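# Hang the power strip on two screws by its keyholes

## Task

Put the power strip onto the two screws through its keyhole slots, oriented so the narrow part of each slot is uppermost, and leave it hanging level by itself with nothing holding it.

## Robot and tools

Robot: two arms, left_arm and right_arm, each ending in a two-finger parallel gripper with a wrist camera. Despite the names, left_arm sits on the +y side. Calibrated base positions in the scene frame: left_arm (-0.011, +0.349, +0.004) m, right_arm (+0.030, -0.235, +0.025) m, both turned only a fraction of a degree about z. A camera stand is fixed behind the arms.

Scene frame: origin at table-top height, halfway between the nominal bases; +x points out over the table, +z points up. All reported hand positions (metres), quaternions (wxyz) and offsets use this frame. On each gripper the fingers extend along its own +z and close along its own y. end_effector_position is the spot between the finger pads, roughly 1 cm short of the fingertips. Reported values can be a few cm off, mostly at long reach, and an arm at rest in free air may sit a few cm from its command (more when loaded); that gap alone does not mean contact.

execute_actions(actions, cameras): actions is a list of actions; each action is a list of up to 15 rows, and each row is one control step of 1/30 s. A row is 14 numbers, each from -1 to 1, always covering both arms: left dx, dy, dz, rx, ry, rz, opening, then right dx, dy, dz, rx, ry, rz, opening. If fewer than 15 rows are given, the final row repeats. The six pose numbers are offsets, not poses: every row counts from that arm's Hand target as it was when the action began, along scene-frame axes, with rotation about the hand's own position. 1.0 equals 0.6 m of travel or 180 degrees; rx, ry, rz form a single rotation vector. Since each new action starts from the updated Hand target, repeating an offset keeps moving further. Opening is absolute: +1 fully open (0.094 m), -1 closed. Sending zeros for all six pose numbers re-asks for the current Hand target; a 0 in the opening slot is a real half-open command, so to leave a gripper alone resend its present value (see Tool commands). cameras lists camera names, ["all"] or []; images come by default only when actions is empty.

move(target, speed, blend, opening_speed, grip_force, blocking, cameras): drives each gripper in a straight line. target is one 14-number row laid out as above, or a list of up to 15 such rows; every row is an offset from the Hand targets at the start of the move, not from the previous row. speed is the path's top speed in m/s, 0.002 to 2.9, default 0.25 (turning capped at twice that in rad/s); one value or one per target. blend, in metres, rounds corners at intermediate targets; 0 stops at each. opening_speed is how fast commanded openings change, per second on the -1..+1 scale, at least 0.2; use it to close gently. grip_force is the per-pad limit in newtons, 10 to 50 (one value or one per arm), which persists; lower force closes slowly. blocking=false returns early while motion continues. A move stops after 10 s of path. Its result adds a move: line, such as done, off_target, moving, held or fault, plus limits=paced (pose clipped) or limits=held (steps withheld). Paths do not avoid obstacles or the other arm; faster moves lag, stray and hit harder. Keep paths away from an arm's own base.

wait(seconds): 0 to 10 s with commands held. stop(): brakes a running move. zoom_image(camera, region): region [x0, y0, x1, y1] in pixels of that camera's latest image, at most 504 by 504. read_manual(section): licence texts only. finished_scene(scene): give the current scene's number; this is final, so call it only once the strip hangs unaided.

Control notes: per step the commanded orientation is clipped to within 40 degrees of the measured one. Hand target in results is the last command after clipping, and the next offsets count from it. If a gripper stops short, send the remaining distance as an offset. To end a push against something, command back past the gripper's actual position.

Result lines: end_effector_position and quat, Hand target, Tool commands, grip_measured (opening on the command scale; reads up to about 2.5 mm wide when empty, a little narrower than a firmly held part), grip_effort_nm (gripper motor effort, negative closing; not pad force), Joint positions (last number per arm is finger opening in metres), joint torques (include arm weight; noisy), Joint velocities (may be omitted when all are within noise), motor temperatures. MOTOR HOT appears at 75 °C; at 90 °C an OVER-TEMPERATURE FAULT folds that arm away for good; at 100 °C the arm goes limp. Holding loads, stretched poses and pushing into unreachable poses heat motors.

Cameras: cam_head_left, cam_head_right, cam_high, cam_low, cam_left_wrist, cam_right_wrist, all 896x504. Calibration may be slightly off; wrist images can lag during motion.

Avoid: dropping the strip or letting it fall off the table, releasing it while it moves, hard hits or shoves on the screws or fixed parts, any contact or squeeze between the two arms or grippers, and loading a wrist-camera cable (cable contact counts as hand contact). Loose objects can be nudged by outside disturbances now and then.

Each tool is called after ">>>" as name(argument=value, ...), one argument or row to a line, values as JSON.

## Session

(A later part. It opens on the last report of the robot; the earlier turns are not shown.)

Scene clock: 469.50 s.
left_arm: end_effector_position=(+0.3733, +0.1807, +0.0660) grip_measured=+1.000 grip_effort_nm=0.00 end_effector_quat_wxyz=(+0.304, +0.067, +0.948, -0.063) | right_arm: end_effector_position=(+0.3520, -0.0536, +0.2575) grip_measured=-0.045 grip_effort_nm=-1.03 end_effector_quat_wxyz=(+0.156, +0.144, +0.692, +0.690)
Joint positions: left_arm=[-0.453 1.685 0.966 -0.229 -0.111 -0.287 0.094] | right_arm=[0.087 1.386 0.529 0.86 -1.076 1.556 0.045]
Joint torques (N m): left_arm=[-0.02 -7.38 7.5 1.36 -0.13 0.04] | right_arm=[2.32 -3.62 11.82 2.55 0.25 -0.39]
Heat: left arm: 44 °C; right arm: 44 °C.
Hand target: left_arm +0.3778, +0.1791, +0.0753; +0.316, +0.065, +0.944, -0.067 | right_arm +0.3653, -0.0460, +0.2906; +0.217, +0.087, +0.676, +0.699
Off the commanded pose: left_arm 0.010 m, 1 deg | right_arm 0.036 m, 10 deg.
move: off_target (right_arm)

>>> wait(
  seconds=0,
  cameras=["cam_head_left","cam_head_right","cam_high","cam_right_wrist"],
)

>>> zoom_image(
  camera="cam_head_left",
  region=[350, 300, 390, 340],
)

>>> zoom_image(
  camera="cam_head_left",
  region=[410, 210, 450, 250],
)

>>> zoom_image(
  camera="cam_high",
  region=[320, 120, 380, 165],
)

>>> zoom_image(
  camera="cam_high",
  region=[460, 180, 530, 235],
)

Scene clock: 470.57 s.
left_arm: end_effector_position=(+0.3733, +0.1807, +0.0660) grip_measured=+1.000 grip_effort_nm=0.00 end_effector_quat_wxyz=(+0.304, +0.067, +0.948, -0.063) | right_arm: end_effector_position=(+0.3520, -0.0536, +0.2575) grip_measured=-0.045 grip_effort_nm=-1.03 end_effector_quat_wxyz=(+0.156, +0.144, +0.692, +0.690)
Joint positions: left_arm=[-0.453 1.685 0.966 -0.229 -0.111 -0.287 0.094] | right_arm=[0.087 1.386 0.529 0.86 -1.076 1.556 0.045]
Joint torques (N m): left_arm=[-0.03 -7.36 7.49 1.36 -0.13 0.03] | right_arm=[2.3 -3.69 11.75 2.54 0.26 -0.36]
Heat: left arm: 44 °C; right arm: 44 °C.
Hand target: left_arm +0.3778, +0.1791, +0.0753; +0.316, +0.065, +0.944, -0.067 | right_arm +0.3653, -0.0460, +0.2906; +0.217, +0.087, +0.676, +0.699
Tool commands: left_gripper/opening=+1.0 right_gripper/opening=-0.4
Off the commanded pose: left_arm 0.010 m, 1 deg | right_arm 0.036 m, 10 deg.
camera_calibration:
cam_right_wrist: T_world_to_cam=[[0.0406506, 0.00960663, -0.999127, 0.248416], [-0.999171, 0.00259355, -0.0406275, 0.398463], [0.00220099, 0.99995, 0.0097041, 0.140256], [0, 0, 0, 1]] pos_world=[0.387726, -0.143669, 0.263027]
Images, in order (width x height): cam_head_left 896x504, cam_head_right 896x504, cam_high 896x504, cam_right_wrist 896x504.

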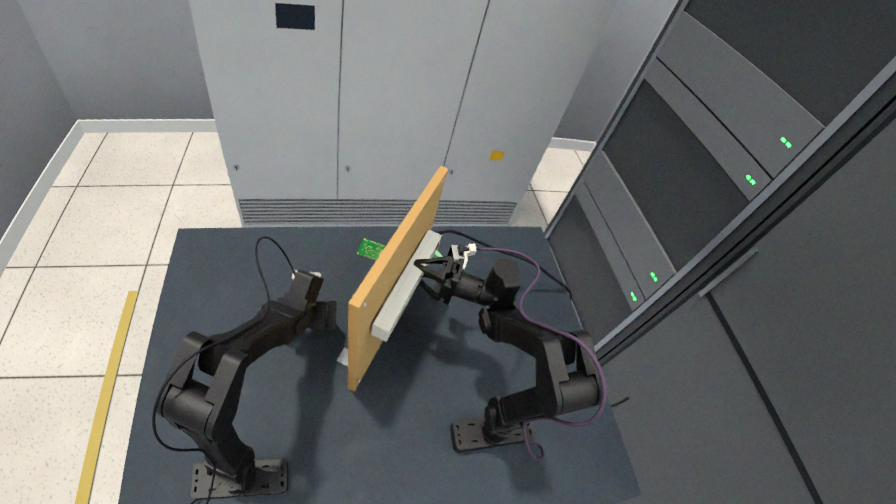

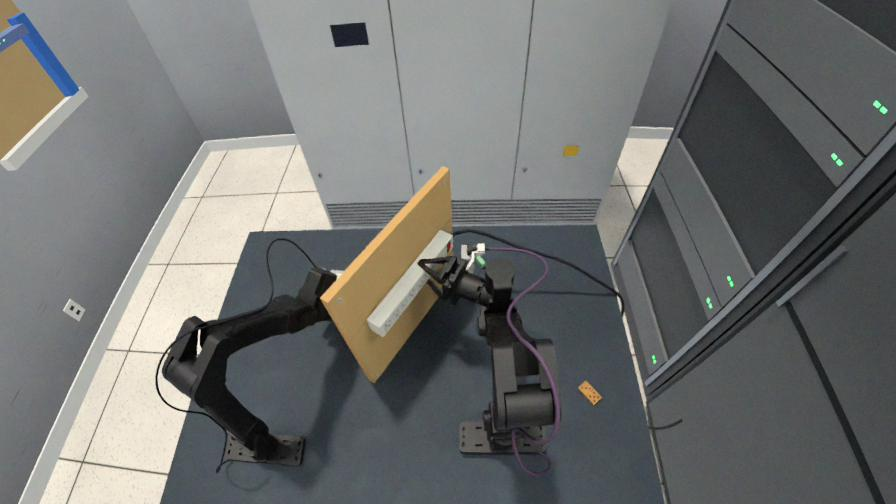

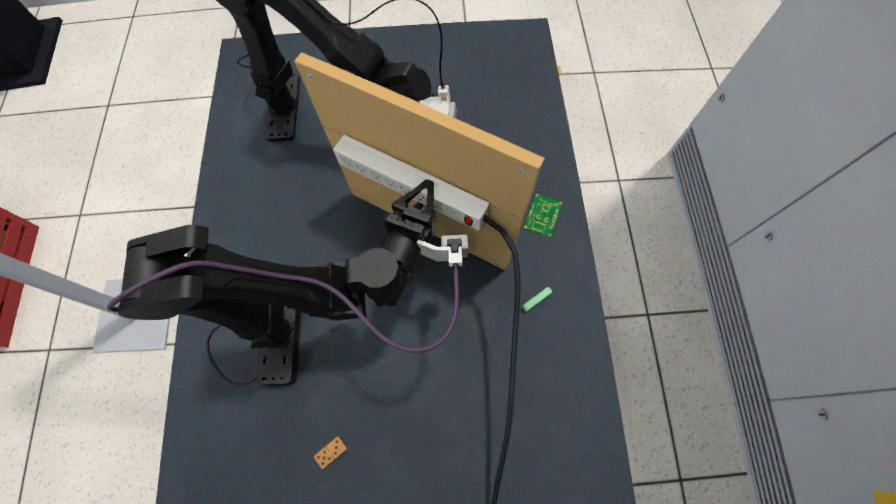

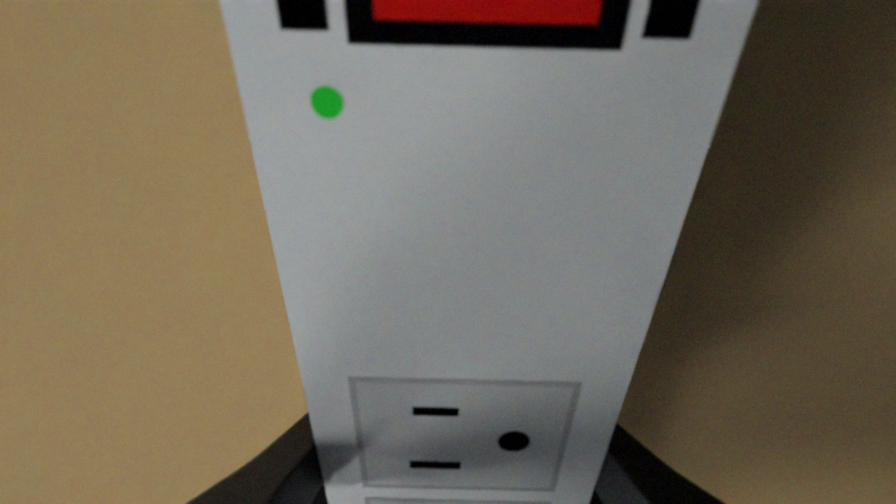

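Scaled by 12.600 from the camera's 896x504 image, which has a finer 1280x720 frame.

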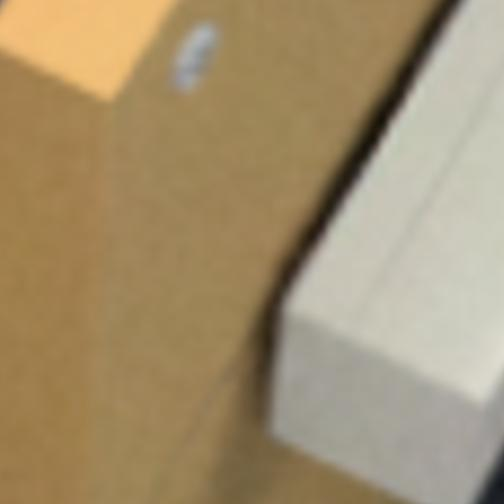

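Scaled by 12.600 from the camera's 896x504 image, which has a finer 1280x720 frame.

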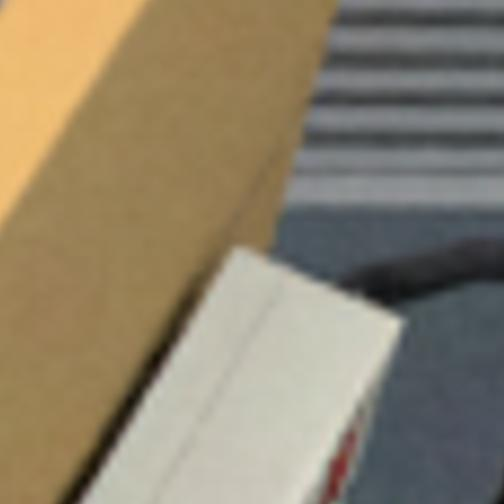

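Scaled by 8.400 from the camera's 896x504 image, which has a finer 1280x720 frame.

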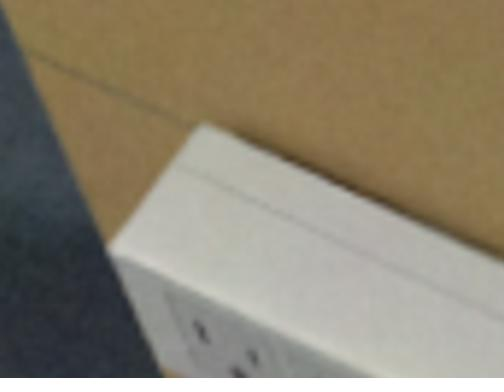

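Scaled by 7.200 from the camera's 896x504 image, which has a finer 1280x720 frame.

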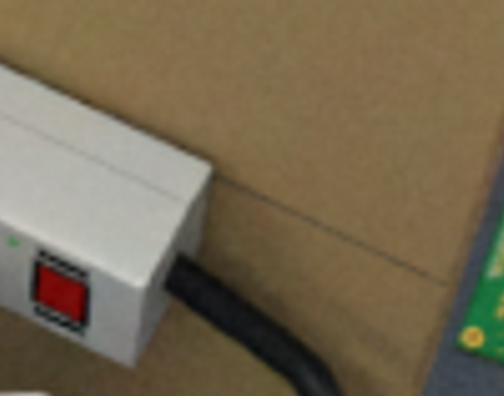

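>>> move(
  target=[0,0,0,0,0,0,1, -0.0016,0.0043,-0.0022,-0.0001,0.0013,0.0025,-0.4],
  speed=0.03,
)

Scene clock: 477.20 s.
left_arm: end_effector_position=(+0.3733, +0.1807, +0.0660) grip_measured=+1.000 grip_effort_nm=0.00 end_effector_quat_wxyz=(+0.304, +0.067, +0.948, -0.063) | right_arm: end_effector_position=(+0.3519, -0.0534, +0.2575) grip_measured=-0.045 grip_effort_nm=-1.03 end_effector_quat_wxyz=(+0.156, +0.143, +0.692, +0.691)
Joint positions: left_arm=[-0.453 1.685 0.966 -0.229 -0.111 -0.287 0.094] | right_arm=[0.087 1.388 0.529 0.865 -1.078 1.558 0.045]
Joint torques (N m): left_arm=[-0.03 -7.36 7.5 1.36 -0.13 0.04] | right_arm=[2.82 -3.36 11.47 2.53 0.28 -0.32]
Heat: left arm: 44 °C; right arm: 45 °C.
Hand target: left_arm +0.3778, +0.1791, +0.0753; +0.316, +0.065, +0.944, -0.067 | right_arm +0.3643, -0.0433, +0.2894; +0.213, +0.086, +0.676, +0.700
Off the commanded pose: left_arm 0.010 m, 1 deg | right_arm 0.036 m, 10 deg.
move: off_target (right_arm)

>>> move(
  target=[
    [0,0,0,0,0,0,1, 0,0,0,0.0028,0.0061,0,-0.4],
    [0,0,0,0,0,0,1, 0,0,0,-0.0028,-0.0061,0,-0.4],
    [0,0,0,0,0,0,1, 0,0,-0.001,0.0028,0.0061,0,-0.4],
    [0,0,0,0,0,0,1, 0,0,-0.001,-0.0028,-0.0061,0,-0.4],
    [0,0,0,0,0,0,1, 0,0,-0.001,0,0,0,-0.4],
  ],
  speed=0.05,
)

Scene clock: 481.57 s.
left_arm: end_effector_position=(+0.3733, +0.1807, +0.0660) grip_measured=+1.000 grip_effort_nm=0.00 end_effector_quat_wxyz=(+0.304, +0.067, +0.948, -0.063) | right_arm: end_effector_position=(+0.3519, -0.0535, +0.2576) grip_measured=-0.045 grip_effort_nm=-1.03 end_effector_quat_wxyz=(+0.156, +0.142, +0.691, +0.691)
Joint positions: left_arm=[-0.453 1.685 0.966 -0.229 -0.111 -0.287 0.094] | right_arm=[0.086 1.391 0.529 0.87 -1.08 1.558 0.045]
Joint torques (N m): left_arm=[-0.03 -7.36 7.5 1.36 -0.13 0.03] | right_arm=[2.65 -3.73 11.48 2.51 0.26 -0.34]
Heat: left arm: 44 °C; right arm: 45 °C.
Hand target: left_arm +0.3778, +0.1791, +0.0753; +0.316, +0.065, +0.944, -0.067 | right_arm +0.3643, -0.0433, +0.2888; +0.213, +0.086, +0.676, +0.700
Off the commanded pose: left_arm 0.010 m, 1 deg | right_arm 0.035 m, 9 deg.
move: off_target (right_arm)

>>> move(
  target=[
    [0,0,0,0,0,0,1, -0.0105,-0.0213,0,0,0,0,-0.4],
    [0,0,0,0,0,0,1, -0.0105,-0.0213,-0.0483,-0.002,0.012,0,-0.4],
  ],
  speed=0.05,
  blend=[0.002,0],
)

Scene clock: 485.03 s.
left_arm: end_effector_position=(+0.3733, +0.1807, +0.0660) grip_measured=+1.000 grip_effort_nm=0.00 end_effector_quat_wxyz=(+0.304, +0.067, +0.948, -0.063) | right_arm: end_effector_position=(+0.3555, -0.0538, +0.2563) grip_measured=-0.045 grip_effort_nm=-1.03 end_effector_quat_wxyz=(+0.156, +0.134, +0.685, +0.698)
Joint positions: left_arm=[-0.453 1.685 0.966 -0.229 -0.111 -0.287 0.094] | right_arm=[0.08 1.442 0.529 0.967 -1.097 1.591 0.045]
Joint torques (N m): left_arm=[-0.03 -7.36 7.5 1.36 -0.13 0.04] | right_arm=[-0.34 -3.89 5.16 2.25 0.07 -0.66]
Heat: left arm: 44 °C; right arm: 45 °C.
Hand target: left_arm +0.3778, +0.1791, +0.0753; +0.316, +0.065, +0.944, -0.067 | right_arm +0.3580, -0.0561, +0.2597; +0.200, +0.098, +0.683, +0.696
Off the commanded pose: left_arm 0.010 m, 1 deg | right_arm 0.005 m, 7 deg.
move: off_target (right_arm)

>>> move(
  target=[0,0,0,0,0,0,1, 0.0027,0.0062,0.001,0.001,0.0023,-0.0099,-0.4],
  speed=0.03,
  cameras=["cam_head_left","cam_head_right","cam_high","cam_right_wrist"],
)

Scene clock: 488.80 s.
left_arm: end_effector_position=(+0.3733, +0.1807, +0.0660) grip_measured=+1.000 grip_effort_nm=0.00 end_effector_quat_wxyz=(+0.304, +0.067, +0.948, -0.063) | right_arm: end_effector_position=(+0.3554, -0.0525, +0.2554) grip_measured=-0.045 grip_effort_nm=-1.03 end_effector_quat_wxyz=(+0.158, +0.137, +0.684, +0.699)
Joint positions: left_arm=[-0.453 1.685 0.966 -0.229 -0.111 -0.287 0.094] | right_arm=[0.088 1.442 0.522 0.977 -1.082 1.596 0.045]
Joint torques (N m): left_arm=[-0.03 -7.38 7.5 1.36 -0.13 0.04] | right_arm=[0.99 -5.11 5.01 2.11 0.42 -0.74]
Heat: left arm: 44 °C; right arm: 44 °C.
Hand target: left_arm +0.3778, +0.1791, +0.0753; +0.316, +0.065, +0.944, -0.067 | right_arm +0.3596, -0.0524, +0.2603; +0.209, +0.112, +0.681, +0.693
Off the commanded pose: left_arm 0.010 m, 1 deg | right_arm 0.006 m, 7 deg.
move: off_target (right_arm)
camera_calibration:
cam_right_wrist: T_world_to_cam=[[0.0579714, 0.0295008, -0.997882, 0.240735], [-0.998298, -0.00459623, -0.0581314, 0.405554], [-0.00630142, 0.999554, 0.0291842, 0.137266], [0, 0, 0, 1]] pos_world=[0.391773, -0.142443, 0.259794]
Images, in order (width x height): cam_head_left 896x504, cam_head_right 896x504, cam_high 896x504, cam_right_wrist 896x504.

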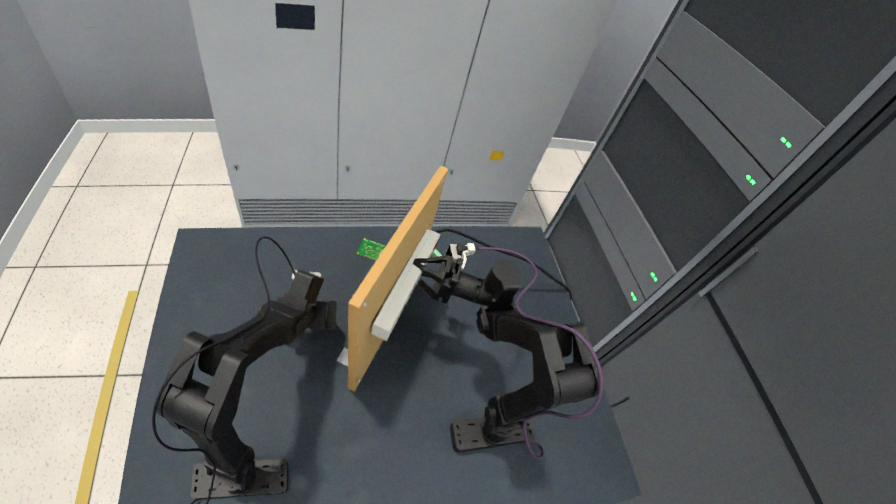

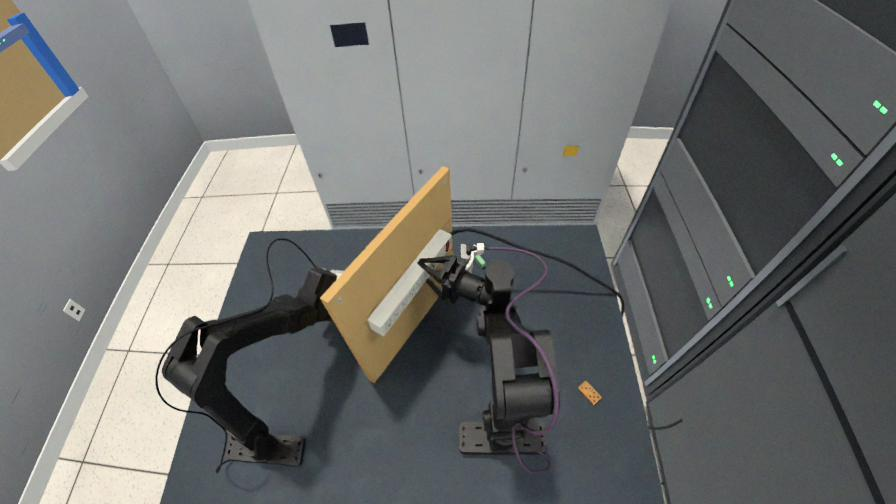

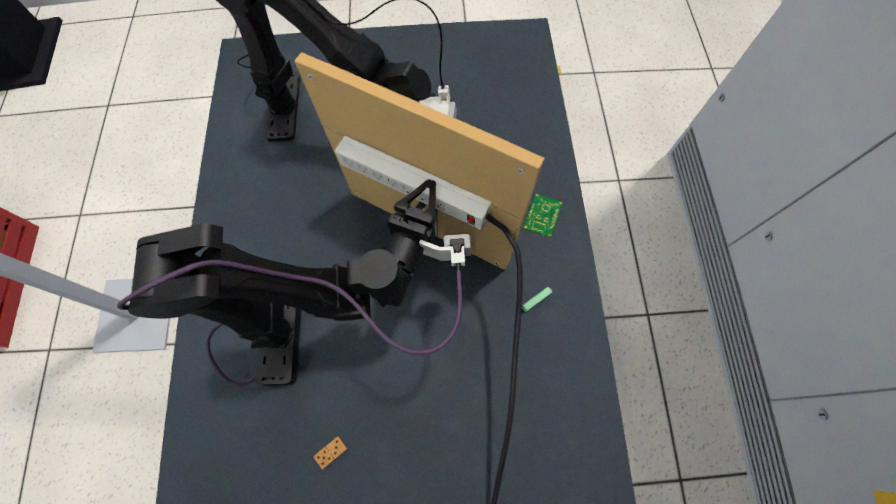

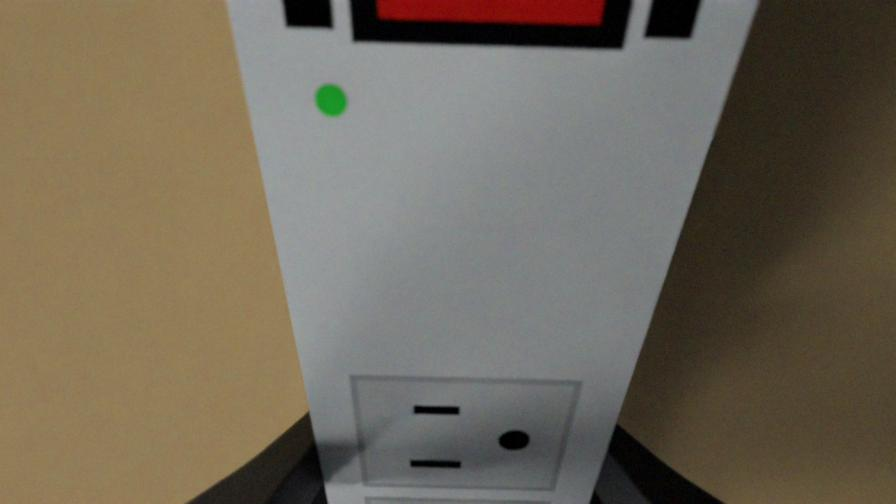

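>>> move(
  target=[0,0,0,0,0,0,1, -0.0048,0.0087,0.001,0.0027,0.0061,-0.0048,-0.4],
  speed=0.03,
)

Scene clock: 492.87 s.
left_arm: end_effector_position=(+0.3733, +0.1807, +0.0660) grip_measured=+1.000 grip_effort_nm=0.00 end_effector_quat_wxyz=(+0.304, +0.067, +0.948, -0.063) | right_arm: end_effector_position=(+0.3558, -0.0502, +0.2451) grip_measured=-0.045 grip_effort_nm=-1.03 end_effector_quat_wxyz=(+0.158, +0.156, +0.686, +0.693)
Joint positions: left_arm=[-0.453 1.685 0.966 -0.229 -0.111 -0.287 0.094] | right_arm=[0.107 1.442 0.497 0.966 -1.035 1.588 0.045]
Joint torques (N m): left_arm=[-0.02 -7.36 7.51 1.36 -0.13 0.04] | right_arm=[1.85 -7.3 5.75 2.13 0.44 -0.49]
Heat: left arm: 44 °C; right arm: 43 °C.
Hand target: left_arm +0.3778, +0.1791, +0.0753; +0.316, +0.065, +0.944, -0.067 | right_arm +0.3568, -0.0472, +0.2609; +0.207, +0.124, +0.679, +0.694
Off the commanded pose: left_arm 0.010 m, 1 deg | right_arm 0.016 m, 7 deg.
move: off_target (right_arm)

>>> wait(
  seconds=0,
  cameras=["cam_head_left","cam_head_right","cam_high","cam_right_wrist"],
)

>>> zoom_image(
  camera="cam_head_left",
  region=[350, 220, 460, 350],
)

>>> zoom_image(
  camera="cam_high",
  region=[320, 110, 530, 245],
)

>>> zoom_image(
  camera="cam_head_right",
  region=[340, 210, 480, 350],
)

Scene clock: 494.10 s.
left_arm: end_effector_position=(+0.3733, +0.1807, +0.0660) grip_measured=+1.000 grip_effort_nm=0.00 end_effector_quat_wxyz=(+0.304, +0.067, +0.948, -0.063) | right_arm: end_effector_position=(+0.3558, -0.0502, +0.2451) grip_measured=-0.045 grip_effort_nm=-1.03 end_effector_quat_wxyz=(+0.158, +0.156, +0.686, +0.693)
Joint positions: left_arm=[-0.453 1.685 0.966 -0.229 -0.111 -0.287 0.094] | right_arm=[0.107 1.442 0.497 0.966 -1.035 1.588 0.045]
Joint torques (N m): left_arm=[-0.03 -7.36 7.49 1.36 -0.13 0.04] | right_arm=[1.88 -7.16 5.63 2.11 0.39 -0.47]
Heat: left arm: 44 °C; right arm: 43 °C.
Hand target: left_arm +0.3778, +0.1791, +0.0753; +0.316, +0.065, +0.944, -0.067 | right_arm +0.3568, -0.0472, +0.2609; +0.207, +0.124, +0.679, +0.694
Tool commands: left_gripper/opening=+1.0 right_gripper/opening=-0.4
Off the commanded pose: left_arm 0.010 m, 1 deg | right_arm 0.016 m, 7 deg.
camera_calibration:
cam_right_wrist: T_world_to_cam=[[0.0298074, 0.0241314, -0.999264, 0.240464], [-0.999296, 0.0234896, -0.0292411, 0.400085], [0.0227667, 0.999433, 0.0248146, 0.125935], [0, 0, 0, 1]] pos_world=[0.389769, -0.141064, 0.248861]
Images, in order (width x height): cam_head_left 896x504, cam_head_right 896x504, cam_high 896x504, cam_right_wrist 896x504.

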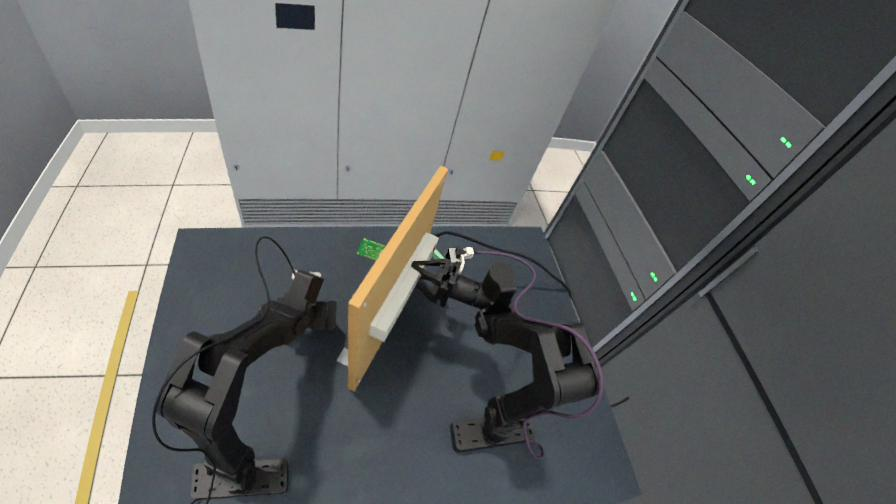

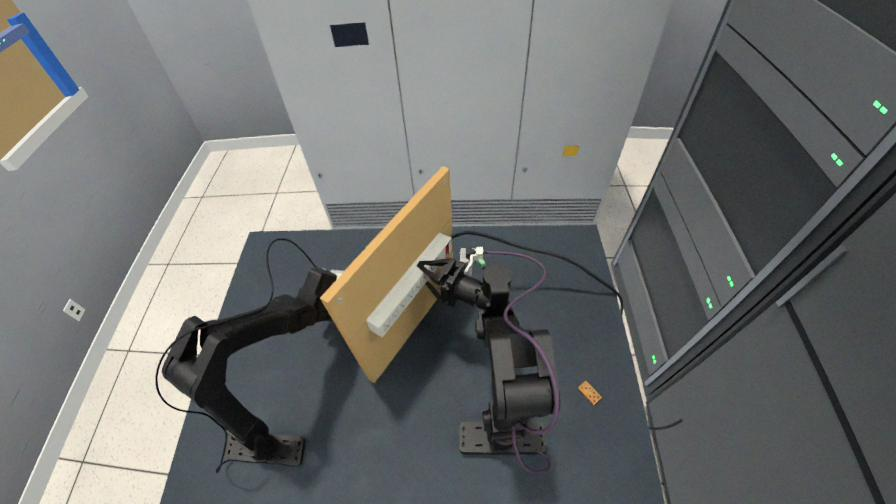

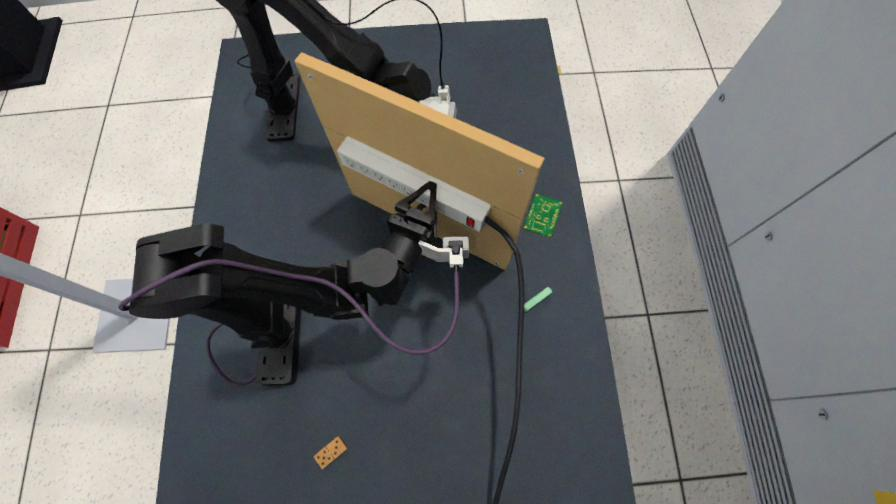

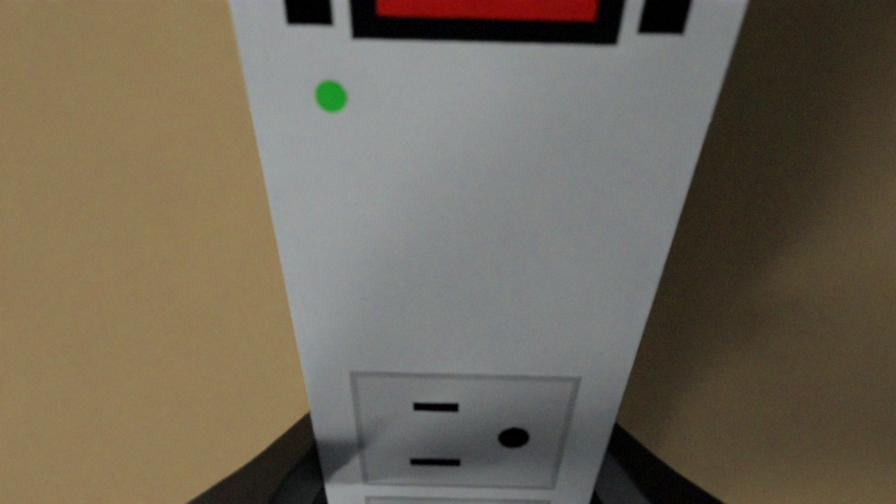

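Scaled by 3.877 from the camera's 896x504 image, which has a finer 1280x720 frame.

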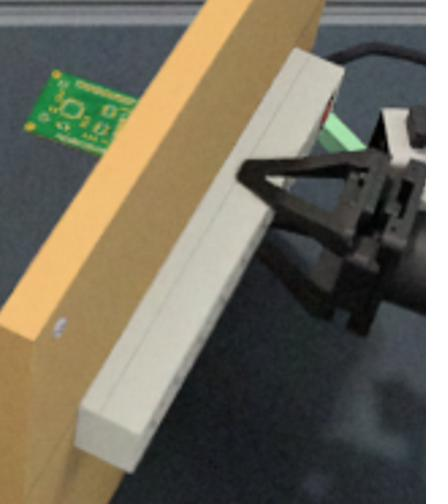

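Scaled by 2.400 from the camera's 896x504 image, which has a finer 1280x720 frame.

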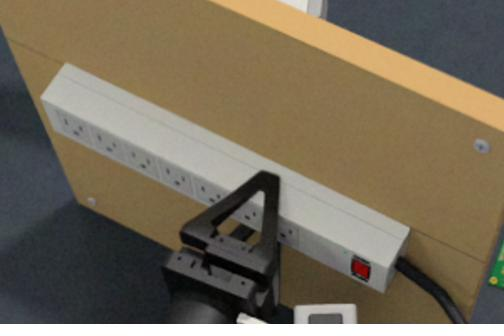

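Scaled by 3.600 from the camera's 896x504 image, which has a finer 1280x720 frame.

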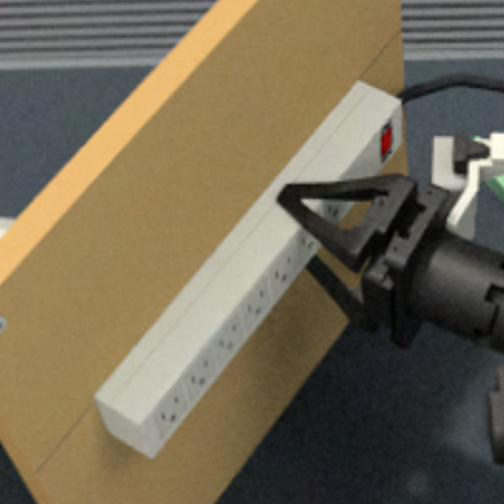

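>>> move(
  target=[0,0,0,0,0,0,1, 0,0,-0.0083,-0.002,-0.0045,0,-0.4],
  speed=0.03,
)

Scene clock: 495.87 s.
left_arm: end_effector_position=(+0.3733, +0.1807, +0.0660) grip_measured=+1.000 grip_effort_nm=0.00 end_effector_quat_wxyz=(+0.304, +0.067, +0.948, -0.063) | right_arm: end_effector_position=(+0.3556, -0.0504, +0.2428) grip_measured=-0.045 grip_effort_nm=-1.03 end_effector_quat_wxyz=(+0.163, +0.155, +0.687, +0.691)
Joint positions: left_arm=[-0.453 1.685 0.966 -0.229 -0.111 -0.287 0.094] | right_arm=[0.108 1.442 0.49 0.966 -1.029 1.574 0.045]
Joint torques (N m): left_arm=[-0.03 -7.36 7.5 1.36 -0.13 0.04] | right_arm=[1.73 -5.89 5.45 2.34 0.3 -0.53]
Heat: left arm: 44 °C; right arm: 43 °C.
Hand target: left_arm +0.3778, +0.1791, +0.0753; +0.316, +0.065, +0.944, -0.067 | right_arm +0.3567, -0.0472, +0.2558; +0.212, +0.119, +0.679, +0.692
Off the commanded pose: left_arm 0.010 m, 1 deg | right_arm 0.014 m, 7 deg.
move: off_target (right_arm)

>>> move(
  target=[0,0,0,0,0,0,1, 0,0,-0.0083,-0.0012,-0.0028,0,-0.4],
  speed=0.03,
)

Scene clock: 497.23 s.
left_arm: end_effector_position=(+0.3733, +0.1807, +0.0660) grip_measured=+1.000 grip_effort_nm=0.00 end_effector_quat_wxyz=(+0.304, +0.067, +0.948, -0.063) | right_arm: end_effector_position=(+0.3555, -0.0507, +0.2424) grip_measured=-0.045 grip_effort_nm=-1.03 end_effector_quat_wxyz=(+0.169, +0.153, +0.687, +0.690)
Joint positions: left_arm=[-0.453 1.685 0.966 -0.229 -0.111 -0.287 0.094] | right_arm=[0.109 1.442 0.483 0.978 -1.021 1.566 0.045]
Joint torques (N m): left_arm=[-0.03 -7.36 7.49 1.36 -0.13 0.04] | right_arm=[1.52 -4.33 5.44 2.46 0.23 -0.51]
Heat: left arm: 44 °C; right arm: 43 °C.
Hand target: left_arm +0.3778, +0.1791, +0.0753; +0.316, +0.065, +0.944, -0.067 | right_arm +0.3568, -0.0472, +0.2509; +0.215, +0.115, +0.680, +0.692
Off the commanded pose: left_arm 0.010 m, 1 deg | right_arm 0.009 m, 7 deg.
move: off_target (right_arm)

>>> move(
  target=[0,0,0,0,0,0,1.0,-0.002,-0.006,-0.014,0.0046,0.0378,0.0041,-0.4],
  speed=0.03,
  cameras=["cam_head_left","cam_head_right","cam_high","cam_right_wrist"],
)

Scene clock: 506.37 s.
left_arm: end_effector_position=(+0.3733, +0.1807, +0.0660) grip_measured=+1.000 grip_effort_nm=0.00 end_effector_quat_wxyz=(+0.304, +0.067, +0.948, -0.063) | right_arm: end_effector_position=(+0.3553, -0.0508, +0.2420) grip_measured=-0.045 grip_effort_nm=-1.03 end_effector_quat_wxyz=(+0.166, +0.156, +0.687, +0.691)
Joint positions: left_arm=[-0.453 1.685 0.966 -0.229 -0.111 -0.287 0.094] | right_arm=[0.109 1.442 0.483 0.976 -1.023 1.572 0.045]
Joint torques (N m): left_arm=[-0.03 -7.36 7.49 1.36 -0.13 0.03] | right_arm=[-0.17 -5.03 5.71 1.71 -0.03 -0.06]
Heat: left arm: 44 °C; right arm: 43 °C.
Hand target: left_arm +0.3778, +0.1791, +0.0753; +0.316, +0.065, +0.944, -0.067 | right_arm +0.3556, -0.0508, +0.2425; +0.169, +0.153, +0.687, +0.690
Off the commanded pose: left_arm 0.010 m, 1 deg | right_arm 0.001 m, 0 deg.
move: done
camera_calibration:
cam_right_wrist: T_world_to_cam=[[0.0406254, 0.0168421, -0.999032, 0.233115], [-0.998616, 0.0341105, -0.0400334, 0.402433], [0.0334033, 0.999276, 0.0182046, 0.124556], [0, 0, 0, 1]] pos_world=[0.388245, -0.142119, 0.246732]
Images, in order (width x height): cam_head_left 896x504, cam_head_right 896x504, cam_high 896x504, cam_right_wrist 896x504.

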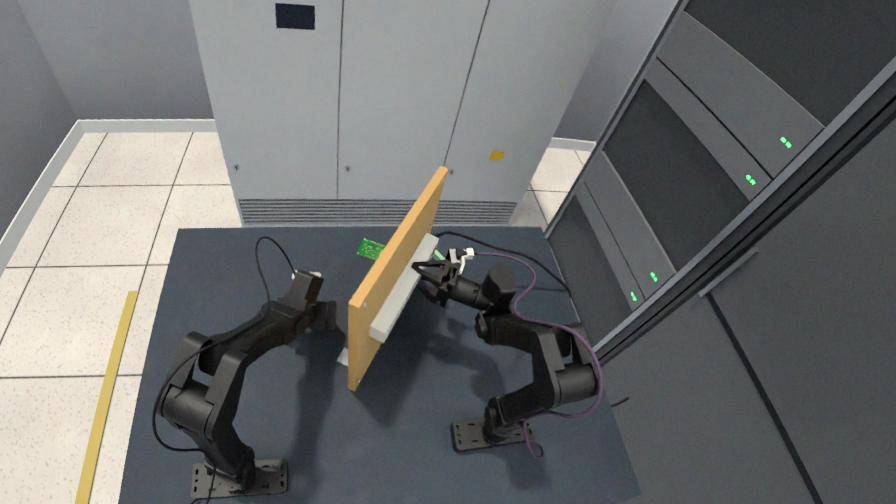

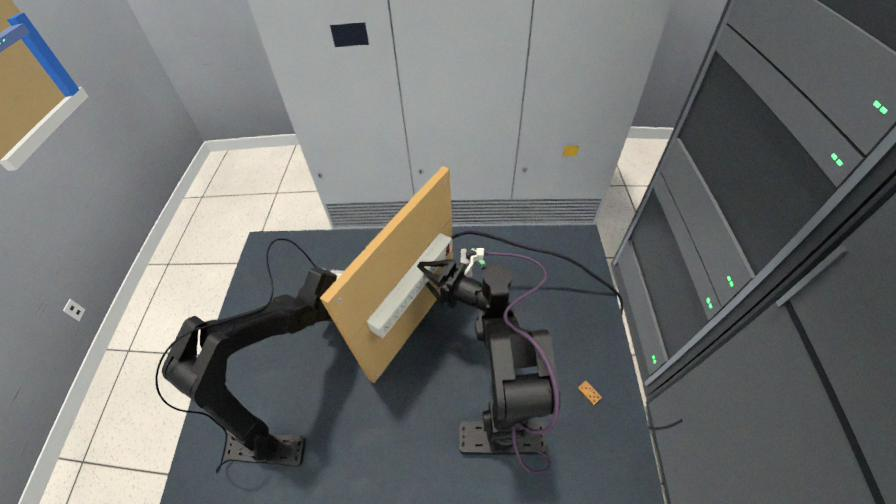

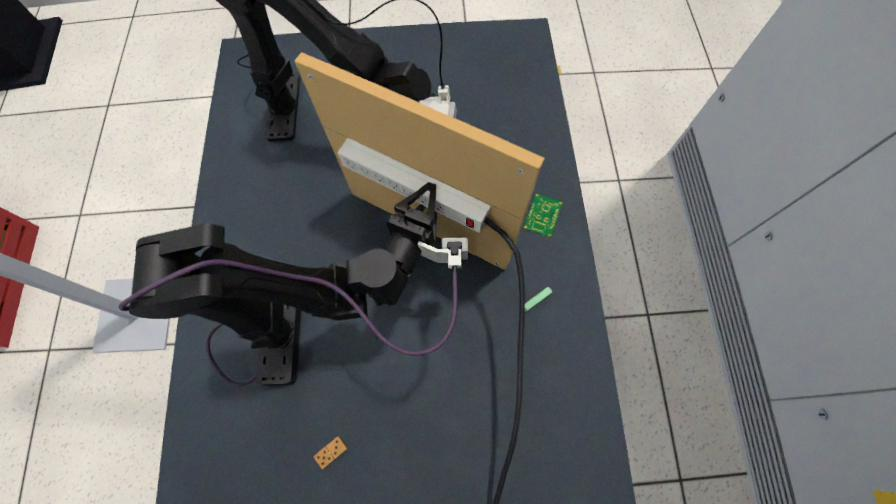

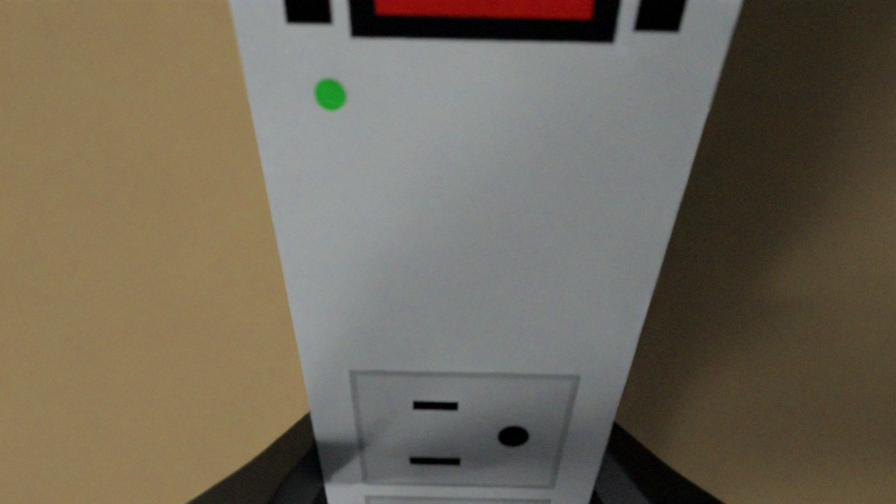

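>>> move(
  target=[0,0,0,0,0,0,1.0,0,0,0,0,0,0,0.35],
  speed=0.03,
  opening_speed=0.6,
  cameras=["cam_head_left","cam_head_right","cam_high","cam_right_wrist"],
)

Scene clock: 508.60 s.
left_arm: end_effector_position=(+0.3733, +0.1807, +0.0660) grip_measured=+1.000 grip_effort_nm=0.01 end_effector_quat_wxyz=(+0.304, +0.067, +0.948, -0.063) | right_arm: end_effector_position=(+0.3553, -0.0508, +0.2420) grip_measured=+0.348 grip_effort_nm=0.09 end_effector_quat_wxyz=(+0.166, +0.156, +0.687, +0.691)
Joint positions: left_arm=[-0.453 1.685 0.966 -0.229 -0.111 -0.287 0.094] | right_arm=[0.109 1.442 0.483 0.976 -1.023 1.572 0.063]
Joint torques (N m): left_arm=[-0.02 -7.36 7.49 1.36 -0.13 0.04] | right_arm=[0.16 -4.98 5.63 1.73 -0.04 -0.07]
Heat: left arm: 44 °C; right arm: 42 °C.
Hand target: left_arm +0.3778, +0.1791, +0.0753; +0.316, +0.065, +0.944, -0.067 | right_arm +0.3556, -0.0508, +0.2425; +0.169, +0.153, +0.687, +0.690
Off the commanded pose: left_arm 0.010 m, 1 deg | right_arm 0.001 m, 0 deg.
move: done
camera_calibration:
cam_right_wrist: T_world_to_cam=[[0.0406254, 0.0168421, -0.999032, 0.233115], [-0.998616, 0.0341105, -0.0400334, 0.402433], [0.0334033, 0.999276, 0.0182046, 0.124556], [0, 0, 0, 1]] pos_world=[0.388245, -0.142119, 0.246732]
Images, in order (width x height): cam_head_left 896x504, cam_head_right 896x504, cam_high 896x504, cam_right_wrist 896x504.

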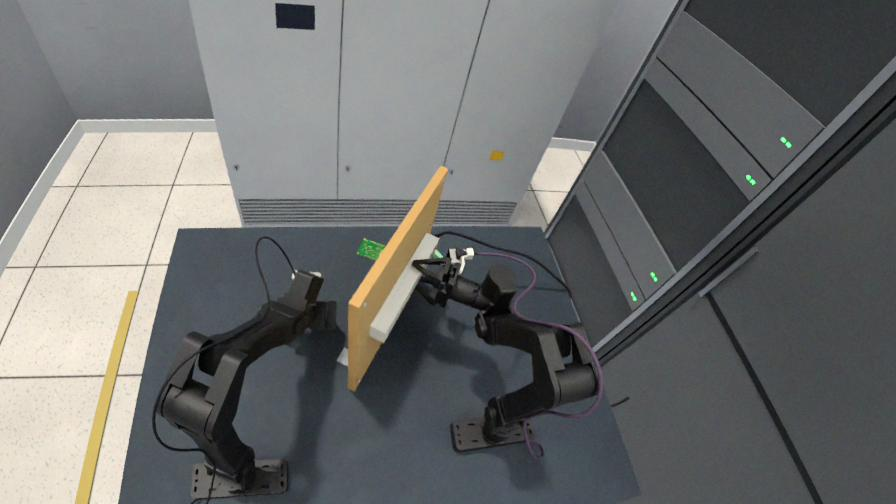

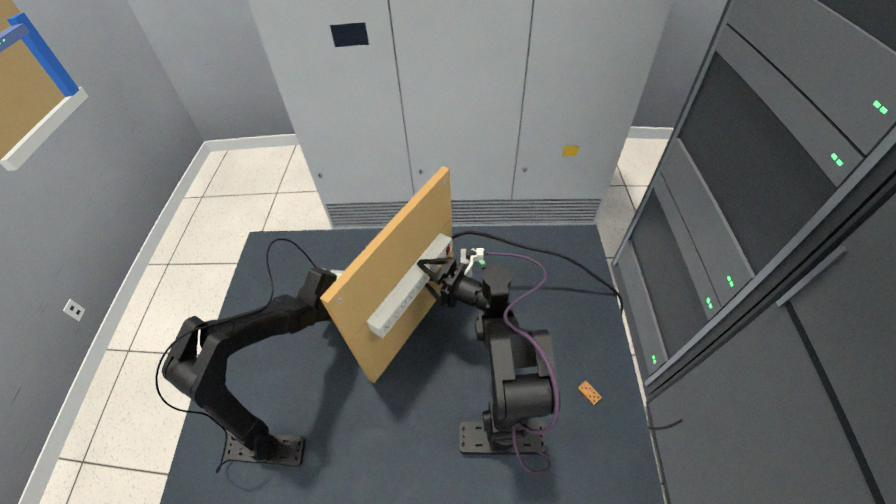

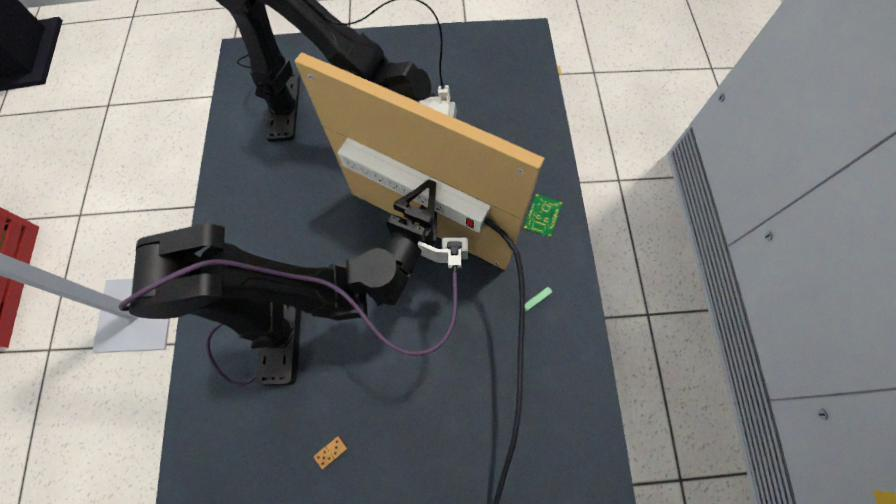

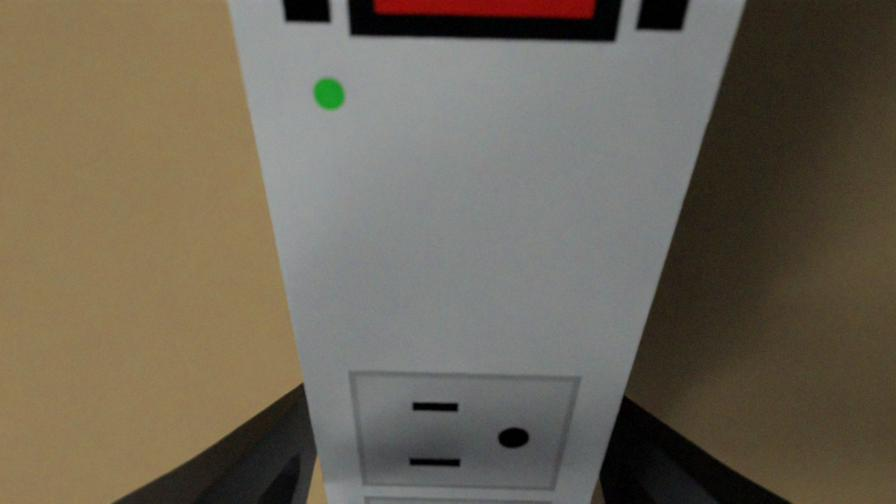

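>>> move(
  target=[
    [0,0,0,0,0,0,1.0,0,0,0,0,0,0,0.9],
    [0,0,0,0,0,0,1.0,-0.0592,-0.1197,0,0,0,0,0.9],
  ],
  speed=0.06,
  cameras=["cam_head_left","cam_head_right","cam_high","cam_right_wrist"],
)

Scene clock: 512.53 s.
left_arm: end_effector_position=(+0.3733, +0.1807, +0.0660) grip_measured=+1.000 grip_effort_nm=0.00 end_effector_quat_wxyz=(+0.304, +0.067, +0.948, -0.063) | right_arm: end_effector_position=(+0.3245, -0.1225, +0.2417) grip_measured=+0.898 grip_effort_nm=0.09 end_effector_quat_wxyz=(+0.168, +0.157, +0.686, +0.690)
Joint positions: left_arm=[-0.453 1.685 0.966 -0.229 -0.111 -0.287 0.094] | right_arm=[-0.208 1.325 0.387 0.976 -1.335 1.593 0.089]
Joint torques (N m): left_arm=[-0.03 -7.36 7.5 1.36 -0.13 0.04] | right_arm=[-0.4 -5.37 4.42 1.46 -0.07 0]
Heat: left arm: 44 °C; right arm: 42 °C.
Hand target: left_arm +0.3778, +0.1791, +0.0753; +0.316, +0.065, +0.944, -0.067 | right_arm +0.3200, -0.1226, +0.2425; +0.169, +0.153, +0.687, +0.690
Off the commanded pose: left_arm 0.010 m, 1 deg | right_arm 0.005 m, 0 deg.
move: done
camera_calibration:
cam_right_wrist: T_world_to_cam=[[0.041966, 0.0159254, -0.998992, 0.234703], [-0.998415, 0.0381908, -0.041333, 0.374837], [0.0374941, 0.999144, 0.0175028, 0.196022], [0, 0, 0, 1]] pos_world=[0.357044, -0.213907, 0.246529]
Images, in order (width x height): cam_head_left 896x504, cam_head_right 896x504, cam_high 896x504, cam_right_wrist 896x504.

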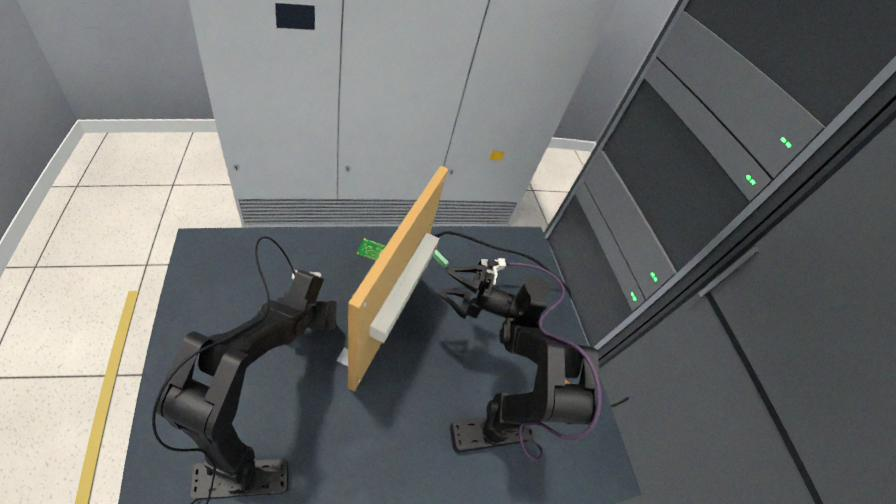

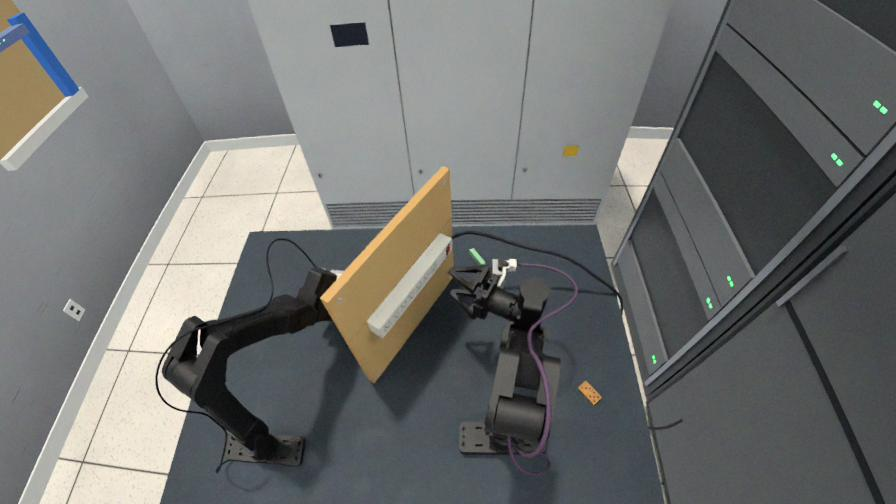

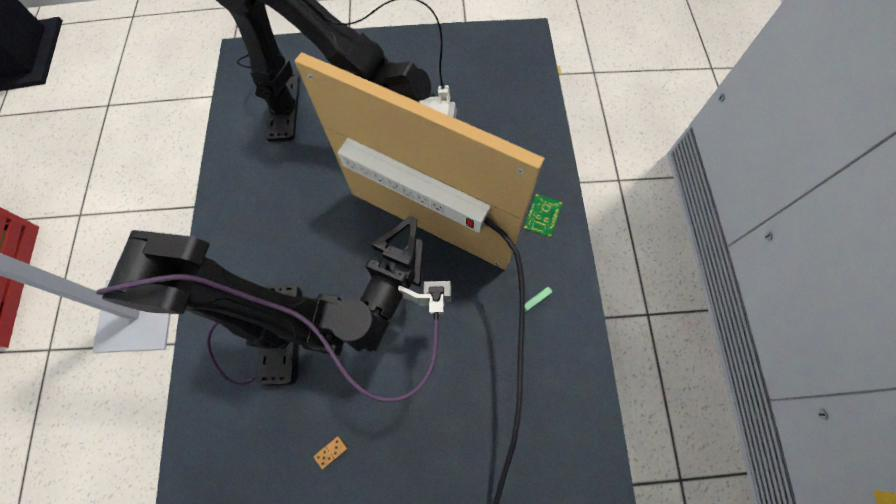

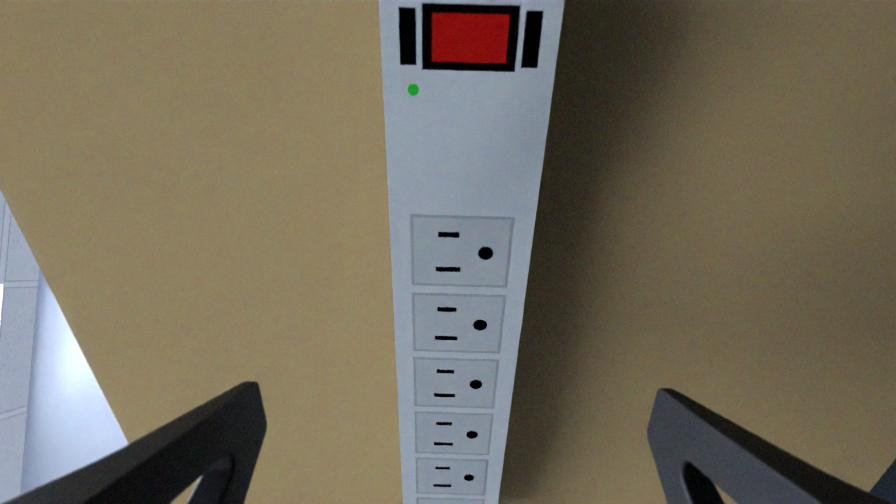

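>>> zoom_image(
  camera="cam_high",
  region=[320, 120, 520, 240],
)

>>> zoom_image(
  camera="cam_head_right",
  region=[310, 160, 470, 390],
)

Scaled by 2.520 from the camera's 896x504 image, which has a finer 1280x720 frame.

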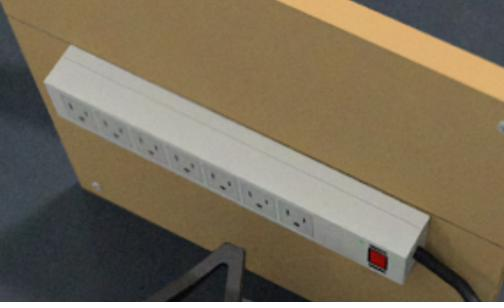

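Scaled by 2.191 from the camera's 896x504 image, which has a finer 1280x720 frame.

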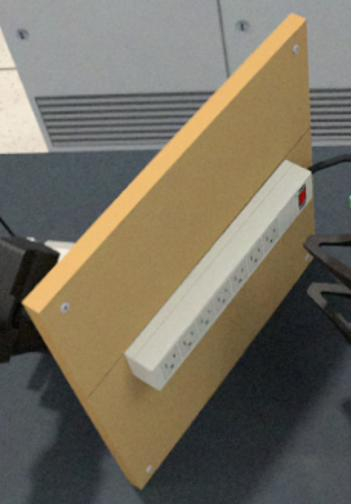

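>>> finished_scene(
  scene=1,
)

The scene is finished: the task was done.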